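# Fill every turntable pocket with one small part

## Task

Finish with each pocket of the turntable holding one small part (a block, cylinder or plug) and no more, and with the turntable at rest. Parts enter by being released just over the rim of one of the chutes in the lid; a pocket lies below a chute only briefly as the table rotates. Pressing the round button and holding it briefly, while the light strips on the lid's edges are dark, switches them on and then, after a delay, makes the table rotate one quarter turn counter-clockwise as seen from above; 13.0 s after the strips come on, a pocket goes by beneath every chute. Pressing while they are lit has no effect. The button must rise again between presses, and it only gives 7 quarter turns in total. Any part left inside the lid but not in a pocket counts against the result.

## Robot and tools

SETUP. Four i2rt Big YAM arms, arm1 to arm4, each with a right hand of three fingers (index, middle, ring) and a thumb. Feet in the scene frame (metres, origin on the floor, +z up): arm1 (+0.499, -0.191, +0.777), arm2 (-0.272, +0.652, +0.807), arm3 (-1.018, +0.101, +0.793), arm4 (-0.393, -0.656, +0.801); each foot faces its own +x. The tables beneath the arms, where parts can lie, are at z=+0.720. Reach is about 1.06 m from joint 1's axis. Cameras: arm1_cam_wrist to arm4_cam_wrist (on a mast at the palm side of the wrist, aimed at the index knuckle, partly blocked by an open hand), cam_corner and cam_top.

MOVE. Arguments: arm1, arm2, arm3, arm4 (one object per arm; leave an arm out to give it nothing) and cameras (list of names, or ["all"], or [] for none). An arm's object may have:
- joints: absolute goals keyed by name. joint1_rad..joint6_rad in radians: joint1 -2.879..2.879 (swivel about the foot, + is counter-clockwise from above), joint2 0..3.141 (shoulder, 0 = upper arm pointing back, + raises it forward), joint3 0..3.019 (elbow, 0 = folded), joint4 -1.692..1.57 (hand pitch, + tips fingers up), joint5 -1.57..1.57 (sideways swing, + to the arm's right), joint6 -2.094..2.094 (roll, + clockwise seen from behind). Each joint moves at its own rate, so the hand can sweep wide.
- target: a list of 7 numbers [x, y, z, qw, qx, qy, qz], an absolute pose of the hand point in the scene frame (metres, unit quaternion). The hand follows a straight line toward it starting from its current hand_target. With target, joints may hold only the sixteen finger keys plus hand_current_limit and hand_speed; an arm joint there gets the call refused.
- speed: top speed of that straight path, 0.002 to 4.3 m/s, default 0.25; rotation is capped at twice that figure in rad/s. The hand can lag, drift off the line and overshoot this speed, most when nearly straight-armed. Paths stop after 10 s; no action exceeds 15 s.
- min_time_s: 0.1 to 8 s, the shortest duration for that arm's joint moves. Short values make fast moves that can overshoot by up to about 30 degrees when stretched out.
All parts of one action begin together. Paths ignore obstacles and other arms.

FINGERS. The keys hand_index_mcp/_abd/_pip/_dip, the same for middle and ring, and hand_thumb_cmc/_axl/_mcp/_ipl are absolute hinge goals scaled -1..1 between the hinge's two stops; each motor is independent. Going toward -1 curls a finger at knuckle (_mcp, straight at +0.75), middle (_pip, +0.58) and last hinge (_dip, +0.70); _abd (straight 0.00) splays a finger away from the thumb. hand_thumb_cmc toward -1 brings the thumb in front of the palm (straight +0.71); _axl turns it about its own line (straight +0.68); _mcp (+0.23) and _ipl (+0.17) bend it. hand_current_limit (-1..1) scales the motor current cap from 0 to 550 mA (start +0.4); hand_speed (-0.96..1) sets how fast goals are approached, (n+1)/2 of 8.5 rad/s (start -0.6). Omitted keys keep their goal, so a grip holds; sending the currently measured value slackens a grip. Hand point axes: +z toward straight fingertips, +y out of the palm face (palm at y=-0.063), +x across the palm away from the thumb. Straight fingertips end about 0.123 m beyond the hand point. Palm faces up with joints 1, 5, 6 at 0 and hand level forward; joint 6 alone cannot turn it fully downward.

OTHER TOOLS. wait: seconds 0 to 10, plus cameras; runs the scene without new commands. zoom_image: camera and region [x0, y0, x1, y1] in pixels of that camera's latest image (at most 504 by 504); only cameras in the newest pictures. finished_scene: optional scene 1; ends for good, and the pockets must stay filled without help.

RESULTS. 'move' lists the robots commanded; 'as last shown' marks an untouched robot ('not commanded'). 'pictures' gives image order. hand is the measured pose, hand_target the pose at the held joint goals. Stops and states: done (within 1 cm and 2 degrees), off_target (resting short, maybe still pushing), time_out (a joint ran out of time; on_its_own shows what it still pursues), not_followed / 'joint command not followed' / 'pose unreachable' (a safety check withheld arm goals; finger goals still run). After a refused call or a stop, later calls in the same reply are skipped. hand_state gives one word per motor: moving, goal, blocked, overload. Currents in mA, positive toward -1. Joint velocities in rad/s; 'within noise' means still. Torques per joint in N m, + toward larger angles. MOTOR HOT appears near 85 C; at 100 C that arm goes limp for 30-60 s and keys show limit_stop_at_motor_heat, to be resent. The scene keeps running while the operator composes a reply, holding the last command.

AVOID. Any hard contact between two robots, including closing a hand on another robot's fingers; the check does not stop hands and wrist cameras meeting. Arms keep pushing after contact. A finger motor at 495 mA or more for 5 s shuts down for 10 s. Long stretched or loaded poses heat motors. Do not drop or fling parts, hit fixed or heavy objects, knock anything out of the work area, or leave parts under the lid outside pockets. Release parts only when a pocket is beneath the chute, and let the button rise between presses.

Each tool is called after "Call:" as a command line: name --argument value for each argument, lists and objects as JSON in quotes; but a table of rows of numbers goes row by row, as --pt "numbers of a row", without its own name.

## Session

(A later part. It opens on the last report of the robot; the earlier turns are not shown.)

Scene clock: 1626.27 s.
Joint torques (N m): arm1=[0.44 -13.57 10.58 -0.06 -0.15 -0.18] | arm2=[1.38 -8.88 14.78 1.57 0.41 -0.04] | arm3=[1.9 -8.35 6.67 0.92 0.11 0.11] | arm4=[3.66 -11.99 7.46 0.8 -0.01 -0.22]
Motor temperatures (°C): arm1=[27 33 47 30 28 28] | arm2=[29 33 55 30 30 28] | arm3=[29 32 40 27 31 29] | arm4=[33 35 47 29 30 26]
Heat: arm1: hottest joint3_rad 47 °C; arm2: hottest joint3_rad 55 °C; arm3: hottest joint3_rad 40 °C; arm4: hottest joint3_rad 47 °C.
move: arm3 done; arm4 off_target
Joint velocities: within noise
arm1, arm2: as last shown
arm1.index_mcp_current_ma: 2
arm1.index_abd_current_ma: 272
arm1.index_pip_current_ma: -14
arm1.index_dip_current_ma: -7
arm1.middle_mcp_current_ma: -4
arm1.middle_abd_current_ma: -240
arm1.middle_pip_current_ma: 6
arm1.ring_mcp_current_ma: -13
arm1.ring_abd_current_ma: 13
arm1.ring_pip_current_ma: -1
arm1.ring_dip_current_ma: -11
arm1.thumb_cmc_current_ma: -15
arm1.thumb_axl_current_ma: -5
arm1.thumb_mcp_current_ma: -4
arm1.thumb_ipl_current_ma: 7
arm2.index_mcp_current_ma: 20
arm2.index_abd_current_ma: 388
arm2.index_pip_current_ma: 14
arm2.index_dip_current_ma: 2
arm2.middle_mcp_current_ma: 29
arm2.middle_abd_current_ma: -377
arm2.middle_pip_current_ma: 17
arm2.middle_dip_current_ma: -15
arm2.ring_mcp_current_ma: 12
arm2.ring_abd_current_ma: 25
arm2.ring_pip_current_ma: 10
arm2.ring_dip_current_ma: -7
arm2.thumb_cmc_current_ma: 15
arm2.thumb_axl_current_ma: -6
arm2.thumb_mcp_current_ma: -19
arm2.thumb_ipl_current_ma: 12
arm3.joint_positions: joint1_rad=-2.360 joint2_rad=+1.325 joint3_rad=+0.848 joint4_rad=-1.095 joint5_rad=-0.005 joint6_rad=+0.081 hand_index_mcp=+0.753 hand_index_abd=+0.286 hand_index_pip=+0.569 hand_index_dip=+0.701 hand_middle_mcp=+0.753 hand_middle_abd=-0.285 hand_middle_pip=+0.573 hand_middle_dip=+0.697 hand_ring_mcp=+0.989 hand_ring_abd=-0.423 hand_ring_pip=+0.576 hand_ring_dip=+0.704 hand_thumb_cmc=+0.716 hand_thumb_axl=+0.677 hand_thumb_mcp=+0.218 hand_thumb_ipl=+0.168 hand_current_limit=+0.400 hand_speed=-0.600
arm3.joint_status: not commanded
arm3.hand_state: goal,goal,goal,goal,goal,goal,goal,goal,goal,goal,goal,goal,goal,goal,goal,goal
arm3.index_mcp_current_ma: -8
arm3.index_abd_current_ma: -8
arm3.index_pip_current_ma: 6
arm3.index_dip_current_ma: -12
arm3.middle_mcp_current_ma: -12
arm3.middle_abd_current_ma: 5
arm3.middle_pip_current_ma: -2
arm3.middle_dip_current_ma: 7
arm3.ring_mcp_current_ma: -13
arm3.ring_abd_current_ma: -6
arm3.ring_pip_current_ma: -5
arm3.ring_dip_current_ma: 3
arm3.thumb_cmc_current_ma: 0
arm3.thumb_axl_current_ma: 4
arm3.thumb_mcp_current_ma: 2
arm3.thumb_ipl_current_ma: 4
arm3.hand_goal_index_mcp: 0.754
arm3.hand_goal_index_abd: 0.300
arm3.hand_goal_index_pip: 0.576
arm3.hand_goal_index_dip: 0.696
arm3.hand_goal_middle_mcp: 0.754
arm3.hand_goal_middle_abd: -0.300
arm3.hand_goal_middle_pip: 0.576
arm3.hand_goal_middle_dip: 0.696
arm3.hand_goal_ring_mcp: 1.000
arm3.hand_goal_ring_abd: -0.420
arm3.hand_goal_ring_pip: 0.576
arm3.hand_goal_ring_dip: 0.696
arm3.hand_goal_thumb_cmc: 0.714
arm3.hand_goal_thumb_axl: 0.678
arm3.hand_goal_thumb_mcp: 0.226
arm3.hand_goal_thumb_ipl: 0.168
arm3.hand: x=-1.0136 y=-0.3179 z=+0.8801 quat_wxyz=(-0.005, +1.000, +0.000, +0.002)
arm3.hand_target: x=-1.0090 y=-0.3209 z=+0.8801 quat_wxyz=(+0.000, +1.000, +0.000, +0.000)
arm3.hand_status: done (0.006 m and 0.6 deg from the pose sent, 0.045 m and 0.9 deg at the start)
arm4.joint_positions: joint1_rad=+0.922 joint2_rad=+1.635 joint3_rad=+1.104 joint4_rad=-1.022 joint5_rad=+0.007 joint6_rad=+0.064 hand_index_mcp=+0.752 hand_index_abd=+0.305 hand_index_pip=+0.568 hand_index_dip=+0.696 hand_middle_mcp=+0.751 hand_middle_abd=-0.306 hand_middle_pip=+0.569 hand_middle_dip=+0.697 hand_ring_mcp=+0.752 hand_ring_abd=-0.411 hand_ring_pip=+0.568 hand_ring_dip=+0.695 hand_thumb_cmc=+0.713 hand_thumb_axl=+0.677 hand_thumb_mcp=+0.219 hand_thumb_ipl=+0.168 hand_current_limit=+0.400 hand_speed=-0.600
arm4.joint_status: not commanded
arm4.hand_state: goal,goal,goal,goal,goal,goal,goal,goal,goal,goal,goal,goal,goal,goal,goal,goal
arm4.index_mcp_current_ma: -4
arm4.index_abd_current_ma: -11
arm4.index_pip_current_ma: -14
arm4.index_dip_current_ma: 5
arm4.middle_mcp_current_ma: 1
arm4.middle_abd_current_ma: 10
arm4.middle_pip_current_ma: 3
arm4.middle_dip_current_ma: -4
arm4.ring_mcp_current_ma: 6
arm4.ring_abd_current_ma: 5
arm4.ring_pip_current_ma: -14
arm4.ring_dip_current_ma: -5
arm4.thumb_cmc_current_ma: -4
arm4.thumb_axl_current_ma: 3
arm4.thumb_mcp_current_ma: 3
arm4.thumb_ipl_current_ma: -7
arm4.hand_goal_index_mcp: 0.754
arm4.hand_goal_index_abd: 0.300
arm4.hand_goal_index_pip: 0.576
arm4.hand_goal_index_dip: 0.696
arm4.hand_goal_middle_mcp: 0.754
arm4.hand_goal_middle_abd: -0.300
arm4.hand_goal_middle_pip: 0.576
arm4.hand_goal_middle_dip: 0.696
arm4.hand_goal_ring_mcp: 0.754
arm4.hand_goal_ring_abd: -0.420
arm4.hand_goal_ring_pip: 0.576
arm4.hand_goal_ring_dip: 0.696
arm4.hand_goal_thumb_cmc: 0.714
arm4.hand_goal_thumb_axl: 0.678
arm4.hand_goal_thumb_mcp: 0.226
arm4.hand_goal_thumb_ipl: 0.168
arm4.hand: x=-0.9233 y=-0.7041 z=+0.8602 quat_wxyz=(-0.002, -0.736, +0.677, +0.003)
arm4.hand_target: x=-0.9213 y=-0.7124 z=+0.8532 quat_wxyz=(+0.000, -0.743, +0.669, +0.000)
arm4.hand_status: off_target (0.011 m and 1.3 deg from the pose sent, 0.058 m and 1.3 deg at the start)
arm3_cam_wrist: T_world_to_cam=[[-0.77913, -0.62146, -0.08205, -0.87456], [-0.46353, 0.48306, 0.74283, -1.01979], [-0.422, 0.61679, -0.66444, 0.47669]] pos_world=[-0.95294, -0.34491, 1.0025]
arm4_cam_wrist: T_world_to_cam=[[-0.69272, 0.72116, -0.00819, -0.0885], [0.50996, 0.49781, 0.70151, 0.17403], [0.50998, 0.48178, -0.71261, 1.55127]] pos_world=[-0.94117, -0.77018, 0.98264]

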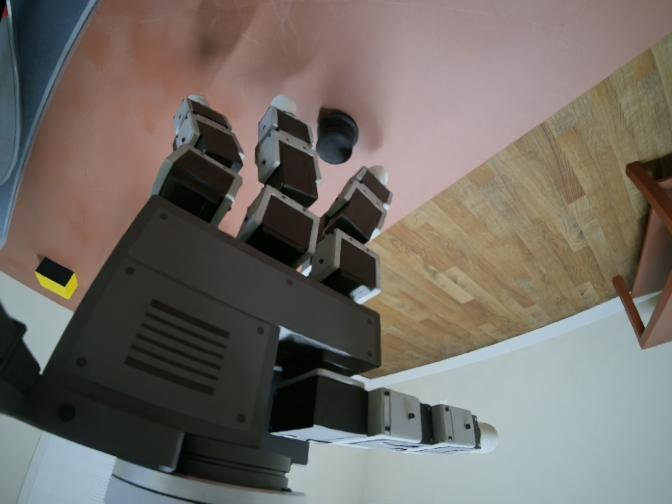

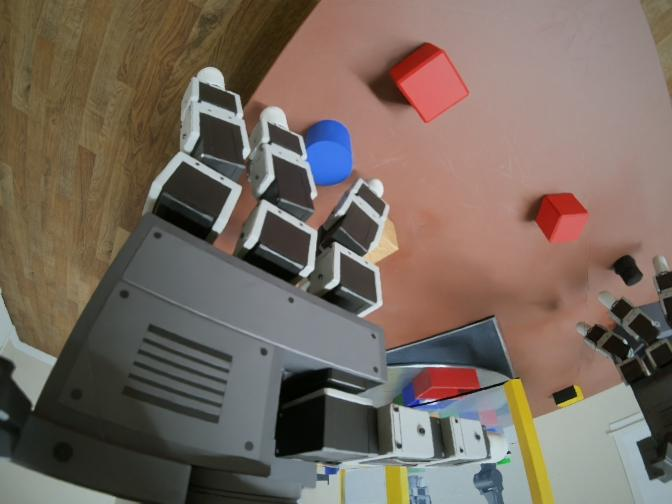

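Call:
move --arm3 '{"joints": {"hand_index_abd": -0.2, "hand_middle_abd": 0.2}}' --arm4 '{"joints": {"hand_index_abd": -0.2, "hand_middle_abd": 0.2}}' --cameras '["arm3_cam_wrist", "arm4_cam_wrist"]'

Call:
zoom_image --camera "arm3_cam_wrist" --region '[220, 60, 420, 240]'

Call:
zoom_image --camera "arm4_cam_wrist" --region '[220, 60, 420, 240]'

Scene clock: 1634.07 s.
Joint torques (N m): arm1=[0.56 -13.68 10.51 -0.06 -0.16 -0.16] | arm2=[1.26 -8.76 14.65 1.43 0.38 0.01] | arm3=[1.96 -8.41 6.68 0.92 0.01 0.11] | arm4=[3.66 -11.93 7.45 0.8 -0.01 -0.22]
Motor temperatures (°C): arm1=[27 33 47 30 28 28] | arm2=[29 33 55 30 30 28] | arm3=[29 32 40 27 31 29] | arm4=[33 35 46 29 30 26]
Heat: arm1: hottest joint3_rad 47 °C; arm2: hottest joint3_rad 55 °C; arm3: hottest joint3_rad 40 °C; arm4: hottest joint3_rad 46 °C.
move: arm3 off_target; arm4 off_target
Joint velocities: within noise
arm1.joint_positions: joint1_rad=-0.844 joint2_rad=+1.505 joint3_rad=+1.636 joint4_rad=-1.680 joint5_rad=+0.013 joint6_rad=+0.074 hand_index_mcp=+0.748 hand_index_abd=+0.157 hand_index_pip=+0.570 hand_index_dip=+0.698 hand_middle_mcp=+0.749 hand_middle_abd=-0.137 hand_middle_pip=+0.569 hand_middle_dip=+0.699 hand_ring_mcp=+0.749 hand_ring_abd=-0.402 hand_ring_pip=+0.570 hand_ring_dip=+0.696 hand_thumb_cmc=+0.709 hand_thumb_axl=+0.677 hand_thumb_mcp=+0.221 hand_thumb_ipl=+0.168 hand_current_limit=+0.400 hand_speed=-0.600
arm1.joint_status: not commanded
arm1.hand_state: goal,blocked,goal,goal,goal,blocked,goal,goal,goal,goal,goal,goal,goal,goal,goal,goal
arm1.index_mcp_current_ma: 2
arm1.index_abd_current_ma: 271
arm1.index_pip_current_ma: -9
arm1.index_dip_current_ma: -4
arm1.middle_mcp_current_ma: -5
arm1.middle_abd_current_ma: -240
arm1.middle_pip_current_ma: 1
arm1.middle_dip_current_ma: -1
arm1.ring_mcp_current_ma: -1
arm1.ring_abd_current_ma: 15
arm1.ring_pip_current_ma: -2
arm1.ring_dip_current_ma: -3
arm1.thumb_cmc_current_ma: -7
arm1.thumb_axl_current_ma: -12
arm1.thumb_mcp_current_ma: -6
arm1.thumb_ipl_current_ma: 4
arm1.hand_goal_index_mcp: 0.754
arm1.hand_goal_index_abd: -0.100
arm1.hand_goal_index_pip: 0.576
arm1.hand_goal_index_dip: 0.696
arm1.hand_goal_middle_mcp: 0.754
arm1.hand_goal_middle_abd: 0.100
arm1.hand_goal_middle_pip: 0.576
arm1.hand_goal_middle_dip: 0.696
arm1.hand_goal_ring_mcp: 0.754
arm1.hand_goal_ring_abd: -0.420
arm1.hand_goal_ring_pip: 0.576
arm1.hand_goal_ring_dip: 0.696
arm1.hand_goal_thumb_cmc: 0.714
arm1.hand_goal_thumb_axl: 0.678
arm1.hand_goal_thumb_mcp: 0.226
arm1.hand_goal_thumb_ipl: 0.168
arm1.hand: x=-0.0311 y=-0.1207 z=+1.0913 quat_wxyz=(+0.004, +0.655, -0.755, -0.008)
arm1.hand_target: x=-0.0352 y=-0.1245 z=+1.1142 quat_wxyz=(+0.019, +0.660, -0.751, -0.021)
arm1.hand_status: not commanded
arm2.joint_positions: joint1_rad=-0.444 joint2_rad=+1.336 joint3_rad=+1.190 joint4_rad=-1.089 joint5_rad=+0.195 joint6_rad=+0.394 hand_index_mcp=+0.763 hand_index_abd=+0.132 hand_index_pip=+0.580 hand_index_dip=+0.698 hand_middle_mcp=+0.766 hand_middle_abd=-0.148 hand_middle_pip=+0.581 hand_middle_dip=+0.696 hand_ring_mcp=+0.760 hand_ring_abd=-0.402 hand_ring_pip=+0.577 hand_ring_dip=+0.696 hand_thumb_cmc=+0.719 hand_thumb_axl=+0.677 hand_thumb_mcp=+0.221 hand_thumb_ipl=+0.168 hand_current_limit=+0.400 hand_speed=-0.600
arm2.joint_status: not commanded
arm2.hand_state: goal,blocked,goal,goal,goal,blocked,goal,goal,goal,goal,goal,goal,goal,goal,goal,goal
arm2.index_mcp_current_ma: 10
arm2.index_abd_current_ma: 361
arm2.index_pip_current_ma: 23
arm2.index_dip_current_ma: -5
arm2.middle_mcp_current_ma: 35
arm2.middle_abd_current_ma: -384
arm2.middle_pip_current_ma: 9
arm2.middle_dip_current_ma: -12
arm2.ring_mcp_current_ma: 15
arm2.ring_abd_current_ma: 38
arm2.ring_pip_current_ma: 2
arm2.ring_dip_current_ma: -4
arm2.thumb_cmc_current_ma: 24
arm2.thumb_axl_current_ma: -5
arm2.thumb_mcp_current_ma: -16
arm2.thumb_ipl_current_ma: 6
arm2.hand_goal_index_mcp: 0.754
arm2.hand_goal_index_abd: -0.200
arm2.hand_goal_index_pip: 0.576
arm2.hand_goal_index_dip: 0.696
arm2.hand_goal_middle_mcp: 0.754
arm2.hand_goal_middle_abd: 0.200
arm2.hand_goal_middle_pip: 0.576
arm2.hand_goal_middle_dip: 0.696
arm2.hand_goal_ring_mcp: 0.754
arm2.hand_goal_ring_abd: -0.420
arm2.hand_goal_ring_pip: 0.576
arm2.hand_goal_ring_dip: 0.696
arm2.hand_goal_thumb_cmc: 0.714
arm2.hand_goal_thumb_axl: 0.678
arm2.hand_goal_thumb_mcp: 0.226
arm2.hand_goal_thumb_ipl: 0.168
arm2.hand: x=-0.2235 y=+0.1262 z=+1.0665 quat_wxyz=(+0.186, +0.979, -0.081, -0.030)
arm2.hand_target: x=-0.2158 y=+0.1126 z=+1.0942 quat_wxyz=(+0.216, +0.973, -0.085, -0.018)
arm2.hand_status: not commanded
arm3.joint_positions: joint1_rad=-2.360 joint2_rad=+1.325 joint3_rad=+0.848 joint4_rad=-1.095 joint5_rad=-0.002 joint6_rad=+0.082 hand_index_mcp=+0.753 hand_index_abd=+0.031 hand_index_pip=+0.569 hand_index_dip=+0.700 hand_middle_mcp=+0.753 hand_middle_abd=-0.018 hand_middle_pip=+0.573 hand_middle_dip=+0.697 hand_ring_mcp=+0.989 hand_ring_abd=-0.423 hand_ring_pip=+0.576 hand_ring_dip=+0.704 hand_thumb_cmc=+0.716 hand_thumb_axl=+0.677 hand_thumb_mcp=+0.218 hand_thumb_ipl=+0.168 hand_current_limit=+0.400 hand_speed=-0.600
arm3.joint_status: hand_index_abd off_target (ended at +0.031, target -0.200); hand_middle_abd off_target (ended at -0.018, target +0.200)
arm3.hand_state: goal,blocked,goal,goal,goal,blocked,goal,goal,goal,goal,goal,goal,goal,goal,goal,goal
arm3.index_mcp_current_ma: -4
arm3.index_abd_current_ma: 65
arm3.index_pip_current_ma: 7
arm3.index_dip_current_ma: -7
arm3.middle_mcp_current_ma: -1
arm3.middle_abd_current_ma: -62
arm3.middle_pip_current_ma: 4
arm3.middle_dip_current_ma: 20
arm3.ring_mcp_current_ma: -7
arm3.ring_abd_current_ma: 1
arm3.ring_pip_current_ma: 2
arm3.ring_dip_current_ma: 2
arm3.thumb_cmc_current_ma: 6
arm3.thumb_axl_current_ma: 0
arm3.thumb_mcp_current_ma: 1
arm3.thumb_ipl_current_ma: 3
arm3.hand_goal_index_mcp: 0.754
arm3.hand_goal_index_abd: -0.200
arm3.hand_goal_index_pip: 0.576
arm3.hand_goal_index_dip: 0.696
arm3.hand_goal_middle_mcp: 0.754
arm3.hand_goal_middle_abd: 0.200
arm3.hand_goal_middle_pip: 0.576
arm3.hand_goal_middle_dip: 0.696
arm3.hand_goal_ring_mcp: 1.000
arm3.hand_goal_ring_abd: -0.420
arm3.hand_goal_ring_pip: 0.576
arm3.hand_goal_ring_dip: 0.696
arm3.hand_goal_thumb_cmc: 0.714
arm3.hand_goal_thumb_axl: 0.678
arm3.hand_goal_thumb_mcp: 0.226
arm3.hand_goal_thumb_ipl: 0.168
arm3.hand: x=-1.0141 y=-0.3179 z=+0.8802 quat_wxyz=(-0.005, +1.000, +0.000, +0.000)
arm3.hand_target: x=-1.0090 y=-0.3209 z=+0.8801 quat_wxyz=(+0.000, +1.000, +0.000, +0.000)
arm3.hand_status: not commanded
arm4.joint_positions: joint1_rad=+0.922 joint2_rad=+1.635 joint3_rad=+1.104 joint4_rad=-1.022 joint5_rad=+0.007 joint6_rad=+0.064 hand_index_mcp=+0.752 hand_index_abd=+0.090 hand_index_pip=+0.568 hand_index_dip=+0.696 hand_middle_mcp=+0.751 hand_middle_abd=-0.088 hand_middle_pip=+0.569 hand_middle_dip=+0.697 hand_ring_mcp=+0.752 hand_ring_abd=-0.411 hand_ring_pip=+0.568 hand_ring_dip=+0.695 hand_thumb_cmc=+0.713 hand_thumb_axl=+0.677 hand_thumb_mcp=+0.219 hand_thumb_ipl=+0.168 hand_current_limit=+0.400 hand_speed=-0.600
arm4.joint_status: hand_index_abd off_target (ended at +0.090, target -0.200); hand_middle_abd off_target (ended at -0.088, target +0.200)
arm4.hand_state: goal,blocked,goal,goal,goal,blocked,goal,goal,goal,goal,goal,goal,goal,goal,goal,goal
arm4.index_mcp_current_ma: -2
arm4.index_abd_current_ma: 137
arm4.index_pip_current_ma: -7
arm4.index_dip_current_ma: -3
arm4.middle_mcp_current_ma: 4
arm4.middle_abd_current_ma: -142
arm4.middle_pip_current_ma: -1
arm4.middle_dip_current_ma: -1
arm4.ring_mcp_current_ma: -1
arm4.ring_abd_current_ma: 18
arm4.ring_pip_current_ma: -7
arm4.ring_dip_current_ma: 0
arm4.thumb_cmc_current_ma: -16
arm4.thumb_axl_current_ma: 0
arm4.thumb_mcp_current_ma: -9
arm4.thumb_ipl_current_ma: -10
arm4.hand_goal_index_mcp: 0.754
arm4.hand_goal_index_abd: -0.200
arm4.hand_goal_index_pip: 0.576
arm4.hand_goal_index_dip: 0.696
arm4.hand_goal_middle_mcp: 0.754
arm4.hand_goal_middle_abd: 0.200
arm4.hand_goal_middle_pip: 0.576
arm4.hand_goal_middle_dip: 0.696
arm4.hand_goal_ring_mcp: 0.754
arm4.hand_goal_ring_abd: -0.420
arm4.hand_goal_ring_pip: 0.576
arm4.hand_goal_ring_dip: 0.696
arm4.hand_goal_thumb_cmc: 0.714
arm4.hand_goal_thumb_axl: 0.678
arm4.hand_goal_thumb_mcp: 0.226
arm4.hand_goal_thumb_ipl: 0.168
arm4.hand: x=-0.9233 y=-0.7041 z=+0.8602 quat_wxyz=(-0.002, -0.736, +0.677, +0.003)
arm4.hand_target: x=-0.9213 y=-0.7124 z=+0.8532 quat_wxyz=(+0.000, -0.743, +0.669, +0.000)
arm4.hand_status: not commanded
arm3_cam_wrist: T_world_to_cam=[[-0.77962, -0.62118, -0.07952, -0.87763], [-0.46109, 0.48345, 0.74409, -1.01861], [-0.42377, 0.61677, -0.66333, 0.47374]] pos_world=[-0.95314, -0.34491, 1.0024]
arm4_cam_wrist: T_world_to_cam=[[-0.69272, 0.72116, -0.00819, -0.0885], [0.50996, 0.49781, 0.70151, 0.17403], [0.50998, 0.48178, -0.71261, 1.55127]] pos_world=[-0.94117, -0.77018, 0.98264]

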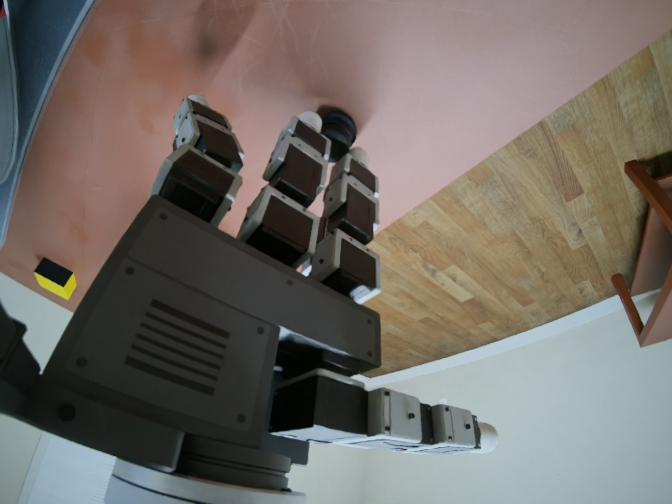

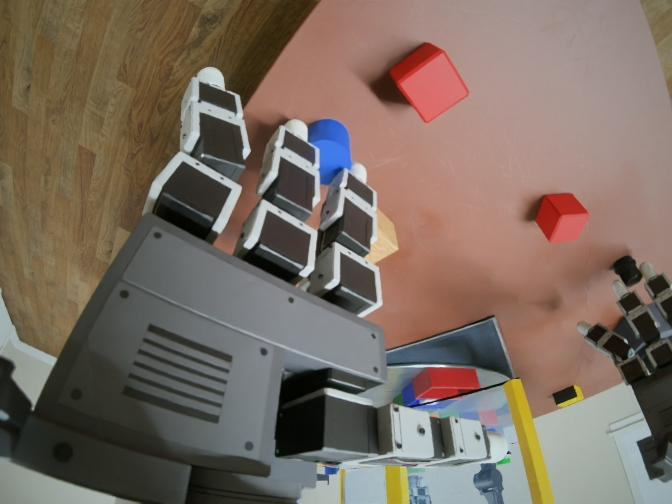

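Scaled by 2.520 from the camera's image (finer frame: 960x720).

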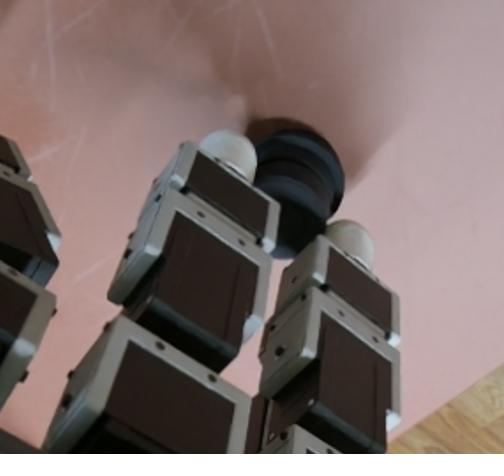

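Scaled by 2.520 from the camera's image (finer frame: 960x720).

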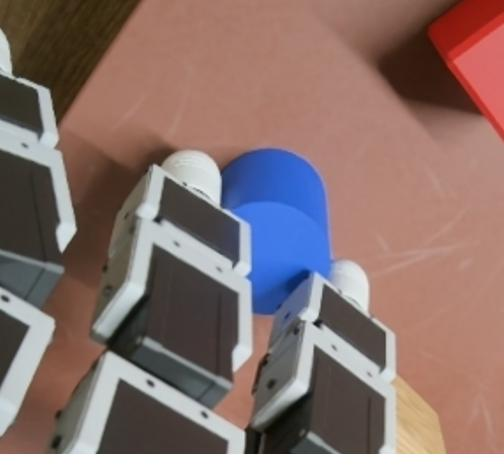

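Call:
move --arm3 '{"joints": {"hand_index_abd": -0.35, "hand_middle_abd": 0.35}}' --arm4 '{"joints": {"hand_index_abd": -0.3, "hand_middle_abd": 0.3}}'

Call:
move --arm3 '{"target": [-1.009, -0.310, 0.980, 0, 1, 0, 0], "speed": 0.08}' --arm4 '{"target": [-0.9115, -0.7125, 0.953, 0, -0.7431, 0.6691, 0], "speed": 0.08}' --cameras '["arm3_cam_wrist", "arm4_cam_wrist"]'

Call:
zoom_image --camera "arm3_cam_wrist" --region '[220, 60, 420, 240]'

Call:
zoom_image --camera "arm4_cam_wrist" --region '[220, 60, 420, 240]'

Scene clock: 1642.97 s.
Joint torques (N m): arm1=[0.56 -13.57 10.52 -0.06 -0.15 -0.17] | arm2=[1.55 -9 14.69 1.57 0.42 -0.02] | arm3=[1.9 -8.41 6.69 0.9 0.01 0.11] | arm4=[3.66 -11.99 7.47 0.81 0 -0.22]
Motor temperatures (°C): arm1=[27 33 47 30 28 28] | arm2=[29 33 55 30 30 28] | arm3=[29 32 40 27 31 29] | arm4=[33 35 45 29 30 26]
Heat: arm1: hottest joint3_rad 47 °C; arm2: hottest joint3_rad 55 °C; arm3: hottest joint3_rad 40 °C; arm4: hottest joint3_rad 45 °C.
move: arm3 off_target; arm4 off_target
Joint velocities: within noise
arm1, arm2: as last shown
arm1.index_mcp_current_ma: 7
arm1.index_abd_current_ma: 269
arm1.index_dip_current_ma: -6
arm1.middle_mcp_current_ma: 1
arm1.middle_abd_current_ma: -241
arm1.middle_pip_current_ma: 3
arm1.middle_dip_current_ma: 3
arm1.ring_mcp_current_ma: -12
arm1.ring_abd_current_ma: 12
arm1.ring_pip_current_ma: -3
arm1.ring_dip_current_ma: -2
arm1.thumb_cmc_current_ma: -8
arm1.thumb_axl_current_ma: -11
arm1.thumb_mcp_current_ma: -5
arm1.thumb_ipl_current_ma: 2
arm2.index_mcp_current_ma: 20
arm2.index_abd_current_ma: 390
arm2.index_pip_current_ma: 16
arm2.index_dip_current_ma: 15
arm2.middle_mcp_current_ma: 24
arm2.middle_abd_current_ma: -378
arm2.middle_pip_current_ma: 11
arm2.middle_dip_current_ma: 1
arm2.ring_mcp_current_ma: 10
arm2.ring_abd_current_ma: 32
arm2.ring_pip_current_ma: 12
arm2.ring_dip_current_ma: 4
arm2.thumb_cmc_current_ma: 19
arm2.thumb_axl_current_ma: -9
arm2.thumb_mcp_current_ma: -25
arm2.thumb_ipl_current_ma: 12
arm3.joint_positions: joint1_rad=-2.360 joint2_rad=+1.325 joint3_rad=+0.848 joint4_rad=-1.095 joint5_rad=-0.002 joint6_rad=+0.082 hand_index_mcp=+0.753 hand_index_abd=+0.031 hand_index_pip=+0.569 hand_index_dip=+0.700 hand_middle_mcp=+0.753 hand_middle_abd=-0.018 hand_middle_pip=+0.573 hand_middle_dip=+0.697 hand_ring_mcp=+0.989 hand_ring_abd=-0.423 hand_ring_pip=+0.576 hand_ring_dip=+0.704 hand_thumb_cmc=+0.716 hand_thumb_axl=+0.677 hand_thumb_mcp=+0.218 hand_thumb_ipl=+0.168 hand_current_limit=+0.400 hand_speed=-0.600
arm3.joint_status: hand_index_abd off_target (ended at +0.031, target -0.350); hand_middle_abd off_target (ended at -0.018, target +0.350)
arm3.hand_state: goal,blocked,goal,goal,goal,blocked,goal,goal,goal,goal,goal,goal,goal,goal,goal,goal
arm3.index_mcp_current_ma: -7
arm3.index_abd_current_ma: 155
arm3.index_pip_current_ma: -4
arm3.index_dip_current_ma: -10
arm3.middle_mcp_current_ma: -2
arm3.middle_abd_current_ma: -148
arm3.middle_pip_current_ma: -4
arm3.middle_dip_current_ma: 15
arm3.ring_mcp_current_ma: -7
arm3.ring_abd_current_ma: -6
arm3.ring_pip_current_ma: 6
arm3.ring_dip_current_ma: 0
arm3.thumb_cmc_current_ma: 9
arm3.thumb_axl_current_ma: 1
arm3.thumb_mcp_current_ma: -6
arm3.thumb_ipl_current_ma: -4
arm3.hand_goal_index_mcp: 0.754
arm3.hand_goal_index_abd: -0.350
arm3.hand_goal_index_pip: 0.576
arm3.hand_goal_index_dip: 0.696
arm3.hand_goal_middle_mcp: 0.754
arm3.hand_goal_middle_abd: 0.350
arm3.hand_goal_middle_pip: 0.576
arm3.hand_goal_middle_dip: 0.696
arm3.hand_goal_ring_mcp: 1.000
arm3.hand_goal_ring_abd: -0.420
arm3.hand_goal_ring_pip: 0.576
arm3.hand_goal_ring_dip: 0.696
arm3.hand_goal_thumb_cmc: 0.714
arm3.hand_goal_thumb_axl: 0.678
arm3.hand_goal_thumb_mcp: 0.226
arm3.hand_goal_thumb_ipl: 0.168
arm3.hand: x=-1.0141 y=-0.3179 z=+0.8802 quat_wxyz=(-0.005, +1.000, +0.000, +0.000)
arm3.hand_target: x=-1.0090 y=-0.3209 z=+0.8801 quat_wxyz=(+0.000, +1.000, +0.000, +0.000)
arm3.hand_status: not commanded
arm4.joint_positions: joint1_rad=+0.922 joint2_rad=+1.635 joint3_rad=+1.104 joint4_rad=-1.022 joint5_rad=+0.007 joint6_rad=+0.064 hand_index_mcp=+0.752 hand_index_abd=+0.090 hand_index_pip=+0.568 hand_index_dip=+0.696 hand_middle_mcp=+0.751 hand_middle_abd=-0.085 hand_middle_pip=+0.569 hand_middle_dip=+0.697 hand_ring_mcp=+0.752 hand_ring_abd=-0.411 hand_ring_pip=+0.568 hand_ring_dip=+0.695 hand_thumb_cmc=+0.713 hand_thumb_axl=+0.677 hand_thumb_mcp=+0.219 hand_thumb_ipl=+0.168 hand_current_limit=+0.400 hand_speed=-0.600
arm4.joint_status: hand_index_abd off_target (ended at +0.090, target -0.300); hand_middle_abd off_target (ended at -0.085, target +0.300)
arm4.hand_state: goal,blocked,goal,goal,goal,blocked,goal,goal,goal,goal,goal,goal,goal,goal,goal,goal
arm4.index_mcp_current_ma: -5
arm4.index_abd_current_ma: 218
arm4.index_pip_current_ma: -13
arm4.index_dip_current_ma: -9
arm4.middle_mcp_current_ma: -3
arm4.middle_abd_current_ma: -205
arm4.middle_pip_current_ma: 6
arm4.middle_dip_current_ma: -8
arm4.ring_mcp_current_ma: 3
arm4.ring_abd_current_ma: 15
arm4.ring_pip_current_ma: -9
arm4.ring_dip_current_ma: -3
arm4.thumb_cmc_current_ma: -13
arm4.thumb_axl_current_ma: 2
arm4.thumb_mcp_current_ma: -6
arm4.thumb_ipl_current_ma: -2
arm4.hand_goal_index_mcp: 0.754
arm4.hand_goal_index_abd: -0.300
arm4.hand_goal_index_pip: 0.576
arm4.hand_goal_index_dip: 0.696
arm4.hand_goal_middle_mcp: 0.754
arm4.hand_goal_middle_abd: 0.300
arm4.hand_goal_middle_pip: 0.576
arm4.hand_goal_middle_dip: 0.696
arm4.hand_goal_ring_mcp: 0.754
arm4.hand_goal_ring_abd: -0.420
arm4.hand_goal_ring_pip: 0.576
arm4.hand_goal_ring_dip: 0.696
arm4.hand_goal_thumb_cmc: 0.714
arm4.hand_goal_thumb_axl: 0.678
arm4.hand_goal_thumb_mcp: 0.226
arm4.hand_goal_thumb_ipl: 0.168
arm4.hand: x=-0.9233 y=-0.7041 z=+0.8602 quat_wxyz=(-0.002, -0.736, +0.677, +0.003)
arm4.hand_target: x=-0.9213 y=-0.7124 z=+0.8532 quat_wxyz=(+0.000, -0.743, +0.669, +0.000)
arm4.hand_status: not commanded
pictures: none

Scene clock: 1644.80 s.
Joint torques (N m): arm1=[0.38 -13.92 10.47 -0.13 -0.15 -0.16] | arm2=[0.79 -8.82 14.72 1.55 0.4 -0.01] | arm3=[1.9 -8.47 10.61 -0.23 -0.02 0.12] | arm4=[3.66 -12.45 12.63 -0.03 -0.01 -0.17]
Motor temperatures (°C): arm1=[27 33 47 30 28 28] | arm2=[29 33 55 30 30 28] | arm3=[29 32 40 27 31 29] | arm4=[33 35 46 29 30 26]
Heat: arm1: hottest joint3_rad 47 °C; arm2: hottest joint3_rad 55 °C; arm3: hottest joint3_rad 40 °C; arm4: hottest joint3_rad 46 °C.
move: arm3 off_target; arm4 off_target
Joint velocities: within noise
arm1, arm2: as last shown
arm1.index_mcp_current_ma: 3
arm1.index_abd_current_ma: 270
arm1.index_pip_current_ma: -5
arm1.index_dip_current_ma: -5
arm1.middle_mcp_current_ma: -2
arm1.middle_abd_current_ma: -237
arm1.middle_pip_current_ma: 1
arm1.middle_dip_current_ma: -1
arm1.ring_mcp_current_ma: -5
arm1.ring_abd_current_ma: 15
arm1.ring_pip_current_ma: -2
arm1.thumb_cmc_current_ma: -7
arm1.thumb_axl_current_ma: -9
arm1.thumb_mcp_current_ma: -1
arm1.thumb_ipl_current_ma: 8
arm2.index_mcp_current_ma: 22
arm2.index_abd_current_ma: 379
arm2.index_pip_current_ma: 14
arm2.index_dip_current_ma: 12
arm2.middle_mcp_current_ma: 12
arm2.middle_abd_current_ma: -388
arm2.middle_pip_current_ma: 3
arm2.ring_mcp_current_ma: 9
arm2.ring_abd_current_ma: 34
arm2.ring_pip_current_ma: 6
arm2.ring_dip_current_ma: -10
arm2.thumb_cmc_current_ma: 12
arm2.thumb_axl_current_ma: -4
arm2.thumb_mcp_current_ma: -19
arm2.thumb_ipl_current_ma: 8
arm3.joint_positions: joint1_rad=-2.358 joint2_rad=+1.209 joint3_rad=+0.970 joint4_rad=-1.364 joint5_rad=-0.002 joint6_rad=+0.084 hand_index_mcp=+0.749 hand_index_abd=+0.030 hand_index_pip=+0.569 hand_index_dip=+0.690 hand_middle_mcp=+0.753 hand_middle_abd=-0.018 hand_middle_pip=+0.573 hand_middle_dip=+0.695 hand_ring_mcp=+0.989 hand_ring_abd=-0.423 hand_ring_pip=+0.576 hand_ring_dip=+0.704 hand_thumb_cmc=+0.716 hand_thumb_axl=+0.677 hand_thumb_mcp=+0.218 hand_thumb_ipl=+0.168 hand_current_limit=+0.400 hand_speed=-0.600
arm3.joint_status: not commanded
arm3.hand_state: goal,blocked,goal,goal,goal,blocked,goal,goal,goal,goal,goal,goal,goal,goal,goal,goal
arm3.index_mcp_current_ma: -3
arm3.index_abd_current_ma: 155
arm3.index_pip_current_ma: -3
arm3.index_dip_current_ma: -8
arm3.middle_mcp_current_ma: -6
arm3.middle_abd_current_ma: -143
arm3.middle_pip_current_ma: -2
arm3.middle_dip_current_ma: 11
arm3.ring_mcp_current_ma: -15
arm3.ring_abd_current_ma: -5
arm3.ring_pip_current_ma: 10
arm3.ring_dip_current_ma: 3
arm3.thumb_cmc_current_ma: 16
arm3.thumb_axl_current_ma: 3
arm3.thumb_mcp_current_ma: 8
arm3.thumb_ipl_current_ma: 7
arm3.hand_goal_index_mcp: 0.754
arm3.hand_goal_index_abd: -0.350
arm3.hand_goal_index_pip: 0.576
arm3.hand_goal_index_dip: 0.696
arm3.hand_goal_middle_mcp: 0.754
arm3.hand_goal_middle_abd: 0.350
arm3.hand_goal_middle_pip: 0.576
arm3.hand_goal_middle_dip: 0.696
arm3.hand_goal_ring_mcp: 1.000
arm3.hand_goal_ring_abd: -0.420
arm3.hand_goal_ring_pip: 0.576
arm3.hand_goal_ring_dip: 0.696
arm3.hand_goal_thumb_cmc: 0.714
arm3.hand_goal_thumb_axl: 0.678
arm3.hand_goal_thumb_mcp: 0.226
arm3.hand_goal_thumb_ipl: 0.168
arm3.hand: x=-1.0147 y=-0.2985 z=+0.9574 quat_wxyz=(-0.020, +1.000, +0.000, -0.001)
arm3.hand_target: x=-1.0090 y=-0.3093 z=+0.9799 quat_wxyz=(+0.000, +1.000, +0.000, +0.000)
arm3.hand_status: off_target (0.026 m and 2.4 deg from the pose sent, 0.100 m and 0.6 deg at the start)
arm4.joint_positions: joint1_rad=+0.927 joint2_rad=+1.519 joint3_rad=+1.169 joint4_rad=-1.264 joint5_rad=+0.007 joint6_rad=+0.064 hand_index_mcp=+0.752 hand_index_abd=+0.090 hand_index_pip=+0.568 hand_index_dip=+0.696 hand_middle_mcp=+0.751 hand_middle_abd=-0.085 hand_middle_pip=+0.569 hand_middle_dip=+0.686 hand_ring_mcp=+0.752 hand_ring_abd=-0.411 hand_ring_pip=+0.568 hand_ring_dip=+0.695 hand_thumb_cmc=+0.713 hand_thumb_axl=+0.677 hand_thumb_mcp=+0.219 hand_thumb_ipl=+0.168 hand_current_limit=+0.400 hand_speed=-0.600
arm4.joint_status: not commanded
arm4.hand_state: goal,blocked,goal,goal,goal,blocked,goal,goal,goal,goal,goal,goal,goal,goal,goal,goal
arm4.index_mcp_current_ma: -5
arm4.index_abd_current_ma: 215
arm4.index_pip_current_ma: -8
arm4.index_dip_current_ma: 1
arm4.middle_mcp_current_ma: 9
arm4.middle_abd_current_ma: -210
arm4.middle_pip_current_ma: 11
arm4.middle_dip_current_ma: -7
arm4.ring_mcp_current_ma: 14
arm4.ring_abd_current_ma: 7
arm4.ring_pip_current_ma: -14
arm4.ring_dip_current_ma: 7
arm4.thumb_cmc_current_ma: -11
arm4.thumb_axl_current_ma: -5
arm4.thumb_mcp_current_ma: -1
arm4.thumb_ipl_current_ma: -1
arm4.hand_goal_index_mcp: 0.754
arm4.hand_goal_index_abd: -0.300
arm4.hand_goal_index_pip: 0.576
arm4.hand_goal_index_dip: 0.696
arm4.hand_goal_middle_mcp: 0.754
arm4.hand_goal_middle_abd: 0.300
arm4.hand_goal_middle_pip: 0.576
arm4.hand_goal_middle_dip: 0.696
arm4.hand_goal_ring_mcp: 0.754
arm4.hand_goal_ring_abd: -0.420
arm4.hand_goal_ring_pip: 0.576
arm4.hand_goal_ring_dip: 0.696
arm4.hand_goal_thumb_cmc: 0.714
arm4.hand_goal_thumb_axl: 0.678
arm4.hand_goal_thumb_mcp: 0.226
arm4.hand_goal_thumb_ipl: 0.168
arm4.hand: x=-0.8947 y=-0.7019 z=+0.9266 quat_wxyz=(+0.021, -0.737, +0.675, -0.016)
arm4.hand_target: x=-0.9102 y=-0.7124 z=+0.9532 quat_wxyz=(+0.000, -0.743, +0.669, +0.000)
arm4.hand_status: off_target (0.033 m and 3.2 deg from the pose sent, 0.094 m and 1.3 deg at the start)
arm3_cam_wrist: T_world_to_cam=[[-0.77939, -0.61908, -0.09644, -0.84283], [-0.45957, 0.46024, 0.75959, -1.106], [-0.42586, 0.63633, -0.64321, 0.49719]] pos_world=[-0.95344, -0.32913, 1.07863]
arm4_cam_wrist: T_world_to_cam=[[-0.69468, 0.71805, -0.04282, -0.0417], [0.46503, 0.49373, 0.73483, 0.03789], [0.54878, 0.49056, -0.6769, 1.59073]] pos_world=[-0.91956, -0.76912, 1.04713]

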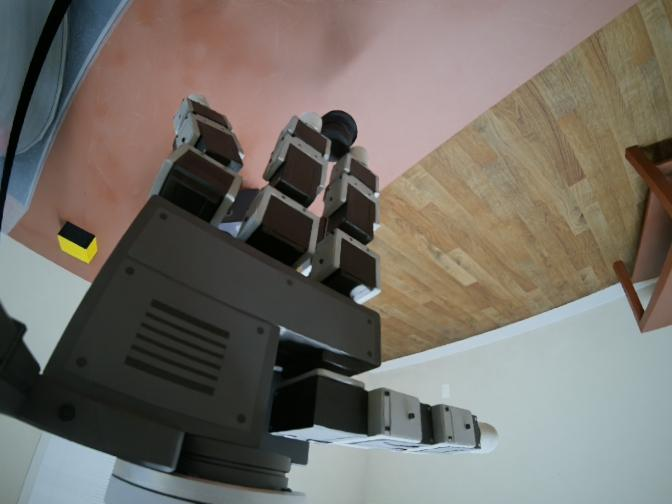

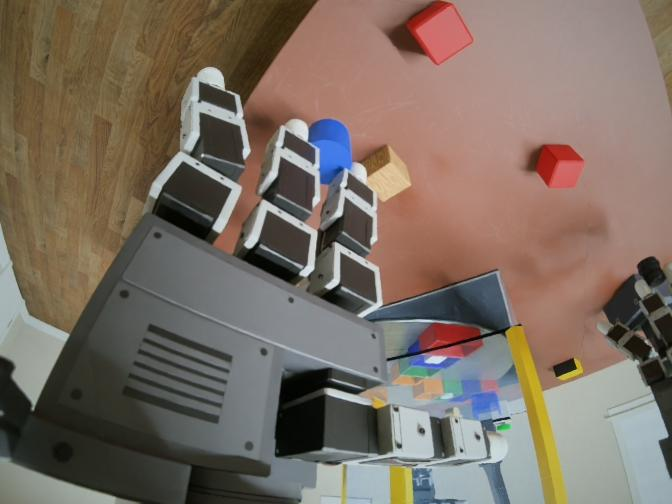

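Scaled by 2.520 from the camera's image (finer frame: 960x720).

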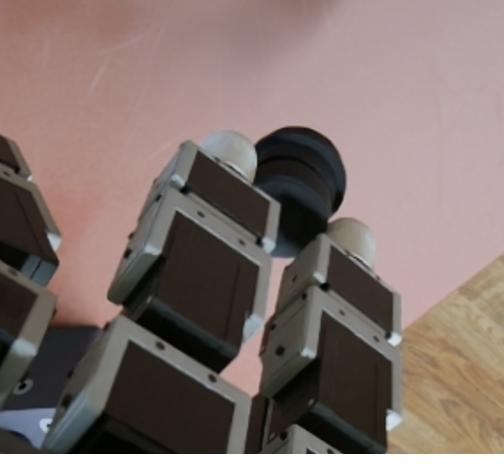

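Scaled by 2.520 from the camera's image (finer frame: 960x720).

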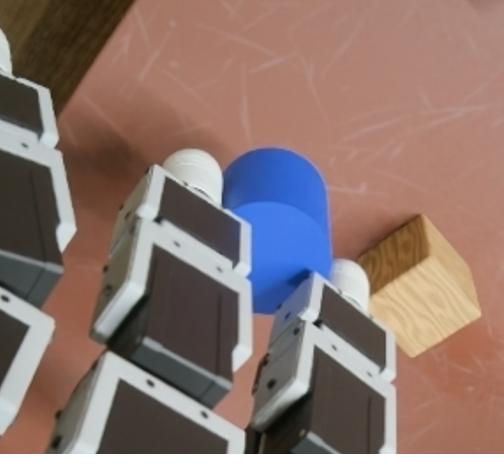

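Call:
move --arm3 '{"target": [-0.9814, -0.2097, 1.1578, 0.293, 0.941, 0.160, 0.046], "speed": 0.2}' --arm4 '{"target": [-0.7238, -0.615, 1.1669, -0.207, -0.596, 0.736, 0.245], "speed": 0.2, "joints": {"hand_ring_mcp": -0.2, "hand_ring_pip": -0.3, "hand_ring_dip": 0.0, "hand_ring_abd": 0.0}}'

Call:
move --arm3 '{"joints": {"joint1_rad": -0.976}, "min_time_s": 4}' --arm4 '{"joints": {"joint1_rad": -0.72}, "min_time_s": 4}' --cameras '["arm3_cam_wrist", "arm4_cam_wrist"]'

Call:
zoom_image --camera "arm3_cam_wrist" --region '[220, 60, 420, 240]'

Call:
zoom_image --camera "arm4_cam_wrist" --region '[220, 60, 420, 240]'

Scene clock: 1680.17 s.
Joint torques (N m): arm1=[0.56 -13.63 10.55 -0.05 -0.15 -0.15] | arm2=[0.85 -8.47 14.67 1.57 0.4 -0.02] | arm3=[-0.38 0.09 8.92 2.61 -0.35 -0.2] | arm4=[1.49 0.67 9.48 1.52 0.32 -0.13]
Motor temperatures (°C): arm1=[27 33 47 30 28 28] | arm2=[29 33 55 30 30 28] | arm3=[29 32 42 27 31 29] | arm4=[33 35 50 29 30 26]
Heat: arm1: hottest joint3_rad 47 °C; arm2: hottest joint3_rad 55 °C; arm3: hottest joint3_rad 42 °C; arm4: hottest joint3_rad 50 °C.
move: arm3 off_target; arm4 off_target
Joint velocities: within noise
arm1, arm2: as last shown
arm1.index_mcp_current_ma: 7
arm1.index_abd_current_ma: 281
arm1.index_pip_current_ma: -11
arm1.index_dip_current_ma: -7
arm1.middle_mcp_current_ma: -9
arm1.middle_abd_current_ma: -241
arm1.middle_pip_current_ma: 5
arm1.middle_dip_current_ma: -4
arm1.ring_mcp_current_ma: -6
arm1.ring_abd_current_ma: 10
arm1.ring_pip_current_ma: -1
arm1.ring_dip_current_ma: -9
arm1.thumb_cmc_current_ma: -15
arm1.thumb_axl_current_ma: -4
arm1.thumb_mcp_current_ma: -4
arm1.thumb_ipl_current_ma: 0
arm2.index_mcp_current_ma: 24
arm2.index_abd_current_ma: 380
arm2.index_pip_current_ma: 24
arm2.index_dip_current_ma: 1
arm2.middle_mcp_current_ma: 26
arm2.middle_abd_current_ma: -385
arm2.middle_pip_current_ma: 7
arm2.middle_dip_current_ma: -5
arm2.ring_mcp_current_ma: -2
arm2.ring_abd_current_ma: 28
arm2.ring_pip_current_ma: 10
arm2.ring_dip_current_ma: 0
arm2.thumb_cmc_current_ma: 17
arm2.thumb_axl_current_ma: -9
arm2.thumb_mcp_current_ma: -3
arm2.thumb_ipl_current_ma: 6
arm3.joint_positions: joint1_rad=-2.400 joint2_rad=+0.569 joint3_rad=+0.911 joint4_rad=-1.353 joint5_rad=-0.163 joint6_rad=-0.244 hand_index_mcp=+0.748 hand_index_abd=+0.020 hand_index_pip=+0.569 hand_index_dip=+0.690 hand_middle_mcp=+0.796 hand_middle_abd=-0.018 hand_middle_pip=+0.592 hand_middle_dip=+0.699 hand_ring_mcp=+1.000 hand_ring_abd=-0.423 hand_ring_pip=+0.588 hand_ring_dip=+0.707 hand_thumb_cmc=+0.724 hand_thumb_axl=+0.677 hand_thumb_mcp=+0.218 hand_thumb_ipl=+0.168 hand_current_limit=+0.400 hand_speed=-0.600
arm3.joint_status: not commanded
arm3.hand_state: goal,blocked,goal,goal,blocked,blocked,goal,goal,goal,goal,goal,goal,goal,goal,goal,goal
arm3.index_mcp_current_ma: -16
arm3.index_abd_current_ma: 149
arm3.index_pip_current_ma: -1
arm3.index_dip_current_ma: -13
arm3.middle_mcp_current_ma: 8
arm3.middle_abd_current_ma: -146
arm3.middle_pip_current_ma: 7
arm3.middle_dip_current_ma: 8
arm3.ring_mcp_current_ma: -4
arm3.ring_abd_current_ma: -6
arm3.ring_pip_current_ma: 8
arm3.ring_dip_current_ma: -7
arm3.thumb_cmc_current_ma: 0
arm3.thumb_axl_current_ma: 2
arm3.thumb_mcp_current_ma: -1
arm3.thumb_ipl_current_ma: 9
arm3.hand_goal_index_mcp: 0.754
arm3.hand_goal_index_abd: -0.350
arm3.hand_goal_index_pip: 0.576
arm3.hand_goal_index_dip: 0.696
arm3.hand_goal_middle_mcp: 0.754
arm3.hand_goal_middle_abd: 0.350
arm3.hand_goal_middle_pip: 0.576
arm3.hand_goal_middle_dip: 0.696
arm3.hand_goal_ring_mcp: 1.000
arm3.hand_goal_ring_abd: -0.420
arm3.hand_goal_ring_pip: 0.576
arm3.hand_goal_ring_dip: 0.696
arm3.hand_goal_thumb_cmc: 0.714
arm3.hand_goal_thumb_axl: 0.678
arm3.hand_goal_thumb_mcp: 0.226
arm3.hand_goal_thumb_ipl: 0.168
arm3.hand: x=-0.9791 y=-0.2048 z=+1.1486 quat_wxyz=(+0.278, +0.946, +0.159, +0.050)
arm3.hand_target: x=-0.9814 y=-0.2094 z=+1.1578 quat_wxyz=(+0.293, +0.942, +0.160, +0.046)
arm3.hand_status: off_target (0.011 m and 1.9 deg from the pose sent, 0.222 m and 41.5 deg at the start)
arm4.joint_positions: joint1_rad=+0.898 joint2_rad=+0.610 joint3_rad=+0.912 joint4_rad=-1.213 joint5_rad=+0.182 joint6_rad=+0.249 hand_index_mcp=+0.768 hand_index_abd=+0.090 hand_index_pip=+0.580 hand_index_dip=+0.696 hand_middle_mcp=+0.763 hand_middle_abd=-0.085 hand_middle_pip=+0.582 hand_middle_dip=+0.698 hand_ring_mcp=-0.153 hand_ring_abd=-0.003 hand_ring_pip=-0.286 hand_ring_dip=+0.003 hand_thumb_cmc=+0.725 hand_thumb_axl=+0.677 hand_thumb_mcp=+0.219 hand_thumb_ipl=+0.168 hand_current_limit=+0.400 hand_speed=-0.600
arm4.joint_status: hand_ring_mcp off_target (ended at -0.153, target -0.200); the others done
arm4.hand_state: goal,blocked,goal,goal,goal,blocked,goal,goal,blocked,goal,goal,goal,goal,goal,goal,goal
arm4.index_mcp_current_ma: -4
arm4.index_abd_current_ma: 206
arm4.index_pip_current_ma: -9
arm4.index_dip_current_ma: -1
arm4.middle_mcp_current_ma: 0
arm4.middle_abd_current_ma: -211
arm4.middle_pip_current_ma: 1
arm4.middle_dip_current_ma: -4
arm4.ring_mcp_current_ma: 25
arm4.ring_abd_current_ma: 6
arm4.ring_pip_current_ma: -7
arm4.ring_dip_current_ma: 1
arm4.thumb_cmc_current_ma: -4
arm4.thumb_axl_current_ma: -3
arm4.thumb_mcp_current_ma: -8
arm4.thumb_ipl_current_ma: -11
arm4.hand_goal_index_mcp: 0.754
arm4.hand_goal_index_abd: -0.300
arm4.hand_goal_index_pip: 0.576
arm4.hand_goal_index_dip: 0.696
arm4.hand_goal_middle_mcp: 0.754
arm4.hand_goal_middle_abd: 0.300
arm4.hand_goal_middle_pip: 0.576
arm4.hand_goal_middle_dip: 0.696
arm4.hand_goal_ring_mcp: -0.200
arm4.hand_goal_ring_abd: 0.000
arm4.hand_goal_ring_pip: -0.300
arm4.hand_goal_ring_dip: 0.000
arm4.hand_goal_thumb_cmc: 0.714
arm4.hand_goal_thumb_axl: 0.678
arm4.hand_goal_thumb_mcp: 0.226
arm4.hand_goal_thumb_ipl: 0.168
arm4.hand: x=-0.7249 y=-0.6205 z=+1.1739 quat_wxyz=(-0.215, -0.602, +0.728, +0.248)
arm4.hand_target: x=-0.7237 y=-0.6151 z=+1.1670 quat_wxyz=(-0.207, -0.596, +0.736, +0.245)
arm4.hand_status: done (0.009 m and 1.5 deg from the pose sent, 0.307 m and 43.7 deg at the start)
pictures: none

Scene clock: 1684.57 s.
Joint torques (N m): arm1=[0.38 -13.63 10.45 -0.09 -0.16 -0.17] | arm2=[1.14 -8.35 14.72 1.55 0.4 -0.02] | arm3=[1.67 -0.09 8.88 2.63 -0.3 -0.18] | arm4=[1.79 0.85 9.48 1.55 0.31 -0.13]
Motor temperatures (°C): arm1=[27 33 47 30 28 28] | arm2=[29 33 55 30 30 28] | arm3=[29 32 42 27 31 29] | arm4=[33 34 49 29 30 26]
Heat: arm1: hottest joint3_rad 47 °C; arm2: hottest joint3_rad 55 °C; arm3: hottest joint3_rad 42 °C; arm4: hottest joint3_rad 49 °C.
move: arm3 done; arm4 done
Joint velocities: within noise
arm1, arm2: as last shown
arm1.index_mcp_current_ma: 0
arm1.index_abd_current_ma: 268
arm1.index_dip_current_ma: -3
arm1.middle_mcp_current_ma: -5
arm1.middle_abd_current_ma: -239
arm1.middle_pip_current_ma: 2
arm1.middle_dip_current_ma: -3
arm1.ring_mcp_current_ma: -7
arm1.ring_abd_current_ma: 15
arm1.ring_pip_current_ma: -2
arm1.ring_dip_current_ma: -6
arm1.thumb_cmc_current_ma: -12
arm1.thumb_axl_current_ma: -7
arm1.thumb_mcp_current_ma: -7
arm1.thumb_ipl_current_ma: 6
arm2.index_mcp_current_ma: -1
arm2.index_abd_current_ma: 384
arm2.index_pip_current_ma: 18
arm2.index_dip_current_ma: -9
arm2.middle_abd_current_ma: -393
arm2.middle_pip_current_ma: 13
arm2.middle_dip_current_ma: 15
arm2.ring_mcp_current_ma: 17
arm2.ring_abd_current_ma: 22
arm2.ring_pip_current_ma: 9
arm2.ring_dip_current_ma: -3
arm2.thumb_cmc_current_ma: 21
arm2.thumb_axl_current_ma: 4
arm2.thumb_mcp_current_ma: -19
arm2.thumb_ipl_current_ma: 1
arm3.joint_positions: joint1_rad=-0.988 joint2_rad=+0.569 joint3_rad=+0.911 joint4_rad=-1.353 joint5_rad=-0.165 joint6_rad=-0.245 hand_index_mcp=+0.748 hand_index_abd=+0.019 hand_index_pip=+0.569 hand_index_dip=+0.690 hand_middle_mcp=+0.799 hand_middle_abd=-0.018 hand_middle_pip=+0.593 hand_middle_dip=+0.699 hand_ring_mcp=+1.000 hand_ring_abd=-0.423 hand_ring_pip=+0.588 hand_ring_dip=+0.707 hand_thumb_cmc=+0.724 hand_thumb_axl=+0.677 hand_thumb_mcp=+0.218 hand_thumb_ipl=+0.168 hand_current_limit=+0.400 hand_speed=-0.600
arm3.joint_status: all done
arm3.hand_state: goal,blocked,goal,goal,blocked,blocked,goal,goal,goal,goal,goal,goal,goal,goal,goal,goal
arm3.index_mcp_current_ma: -4
arm3.index_abd_current_ma: 147
arm3.index_pip_current_ma: -2
arm3.index_dip_current_ma: -7
arm3.middle_mcp_current_ma: 15
arm3.middle_abd_current_ma: -146
arm3.middle_pip_current_ma: 2
arm3.middle_dip_current_ma: 10
arm3.ring_mcp_current_ma: -15
arm3.ring_abd_current_ma: -9
arm3.ring_pip_current_ma: 5
arm3.ring_dip_current_ma: 5
arm3.thumb_cmc_current_ma: 3
arm3.thumb_axl_current_ma: -2
arm3.thumb_mcp_current_ma: -4
arm3.thumb_ipl_current_ma: 7
arm3.hand_goal_index_mcp: 0.754
arm3.hand_goal_index_abd: -0.350
arm3.hand_goal_index_pip: 0.576
arm3.hand_goal_index_dip: 0.696
arm3.hand_goal_middle_mcp: 0.754
arm3.hand_goal_middle_abd: 0.350
arm3.hand_goal_middle_pip: 0.576
arm3.hand_goal_middle_dip: 0.696
arm3.hand_goal_ring_mcp: 1.000
arm3.hand_goal_ring_abd: -0.420
arm3.hand_goal_ring_pip: 0.576
arm3.hand_goal_ring_dip: 0.696
arm3.hand_goal_thumb_cmc: 0.714
arm3.hand_goal_thumb_axl: 0.678
arm3.hand_goal_thumb_mcp: 0.226
arm3.hand_goal_thumb_ipl: 0.168
arm3.hand: x=-0.7126 y=+0.0890 z=+1.1508 quat_wxyz=(+0.179, +0.616, +0.733, +0.224)
arm3.hand_target: x=-0.7082 y=+0.0937 z=+1.1600 quat_wxyz=(+0.190, +0.603, +0.739, +0.233)
arm3.hand_status: not commanded
arm4.joint_positions: joint1_rad=-0.710 joint2_rad=+0.610 joint3_rad=+0.912 joint4_rad=-1.213 joint5_rad=+0.182 joint6_rad=+0.250 hand_index_mcp=+0.768 hand_index_abd=+0.090 hand_index_pip=+0.580 hand_index_dip=+0.696 hand_middle_mcp=+0.763 hand_middle_abd=-0.085 hand_middle_pip=+0.582 hand_middle_dip=+0.698 hand_ring_mcp=-0.153 hand_ring_abd=-0.003 hand_ring_pip=-0.286 hand_ring_dip=+0.003 hand_thumb_cmc=+0.725 hand_thumb_axl=+0.677 hand_thumb_mcp=+0.219 hand_thumb_ipl=+0.168 hand_current_limit=+0.400 hand_speed=-0.600
arm4.joint_status: all done
arm4.hand_state: goal,blocked,goal,goal,goal,blocked,goal,goal,blocked,goal,goal,goal,goal,goal,goal,goal
arm4.index_mcp_current_ma: -3
arm4.index_abd_current_ma: 218
arm4.index_pip_current_ma: -5
arm4.index_dip_current_ma: 1
arm4.middle_mcp_current_ma: 15
arm4.middle_abd_current_ma: -206
arm4.middle_pip_current_ma: 8
arm4.middle_dip_current_ma: -3
arm4.ring_mcp_current_ma: 31
arm4.ring_abd_current_ma: 0
arm4.ring_pip_current_ma: -6
arm4.ring_dip_current_ma: 3
arm4.thumb_cmc_current_ma: 1
arm4.thumb_axl_current_ma: -4
arm4.thumb_mcp_current_ma: -8
arm4.thumb_ipl_current_ma: -9
arm4.hand_goal_index_mcp: 0.754
arm4.hand_goal_index_abd: -0.300
arm4.hand_goal_index_pip: 0.576
arm4.hand_goal_index_dip: 0.696
arm4.hand_goal_middle_mcp: 0.754
arm4.hand_goal_middle_abd: 0.300
arm4.hand_goal_middle_pip: 0.576
arm4.hand_goal_middle_dip: 0.696
arm4.hand_goal_ring_mcp: -0.200
arm4.hand_goal_ring_abd: 0.000
arm4.hand_goal_ring_pip: -0.300
arm4.hand_goal_ring_dip: 0.000
arm4.hand_goal_thumb_cmc: 0.714
arm4.hand_goal_thumb_axl: 0.678
arm4.hand_goal_thumb_mcp: 0.226
arm4.hand_goal_thumb_ipl: 0.168
arm4.hand: x=-0.3509 y=-0.3284 z=+1.1770 quat_wxyz=(+0.036, +0.105, +0.937, +0.331)
arm4.hand_target: x=-0.3468 y=-0.3294 z=+1.1701 quat_wxyz=(+0.039, +0.112, +0.939, +0.324)
arm4.hand_status: not commanded
arm3_cam_wrist: T_world_to_cam=[[0.68952, -0.67217, 0.26972, 0.28128], [-0.72117, -0.60281, 0.34137, -0.90292], [-0.06687, -0.4299, -0.9004, 1.15037]] pos_world=[-0.76819, 0.13932, 1.26816]
arm4_cam_wrist: T_world_to_cam=[[0.86736, 0.31637, 0.38418, -0.00771], [0.25396, -0.94523, 0.20502, -0.50641], [0.42801, -0.08026, -0.9002, 1.31162]] pos_world=[-0.42608, -0.37097, 1.28752]

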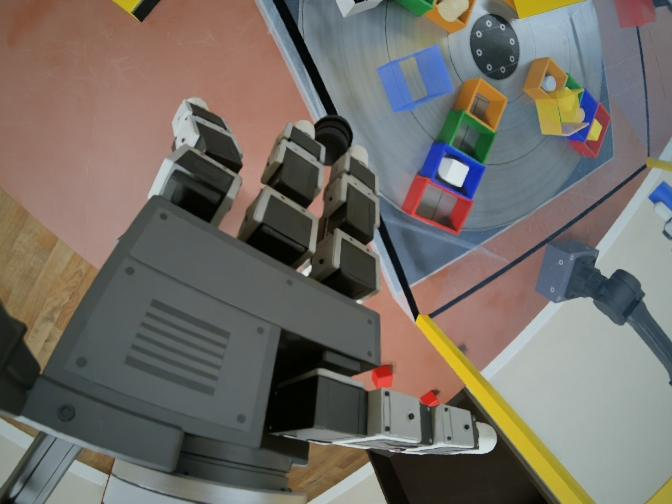

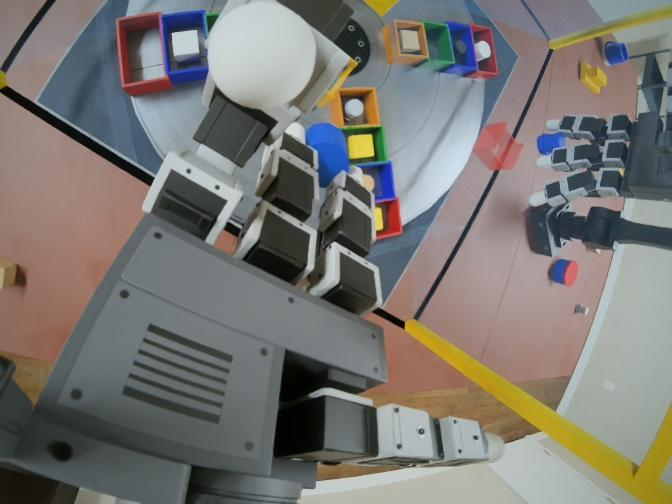

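Scaled by 2.520 from the camera's image (finer frame: 960x720).

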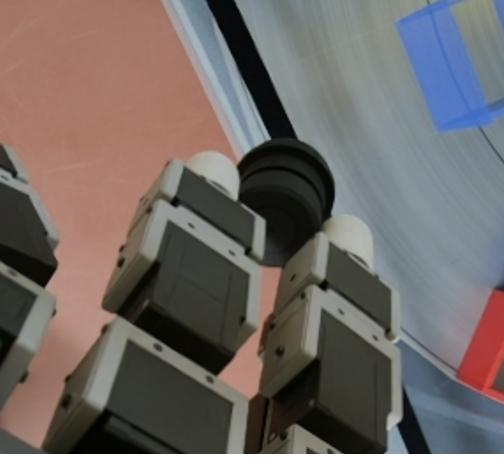

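Scaled by 2.520 from the camera's image (finer frame: 960x720).

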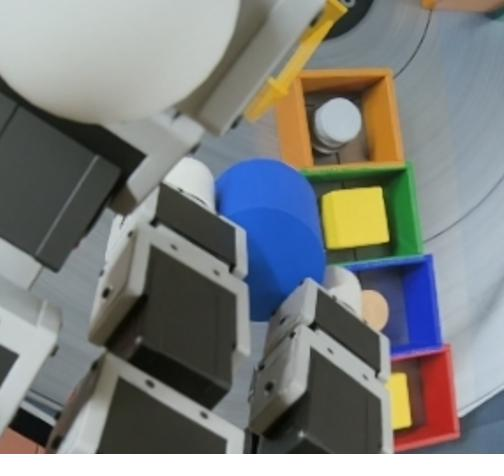

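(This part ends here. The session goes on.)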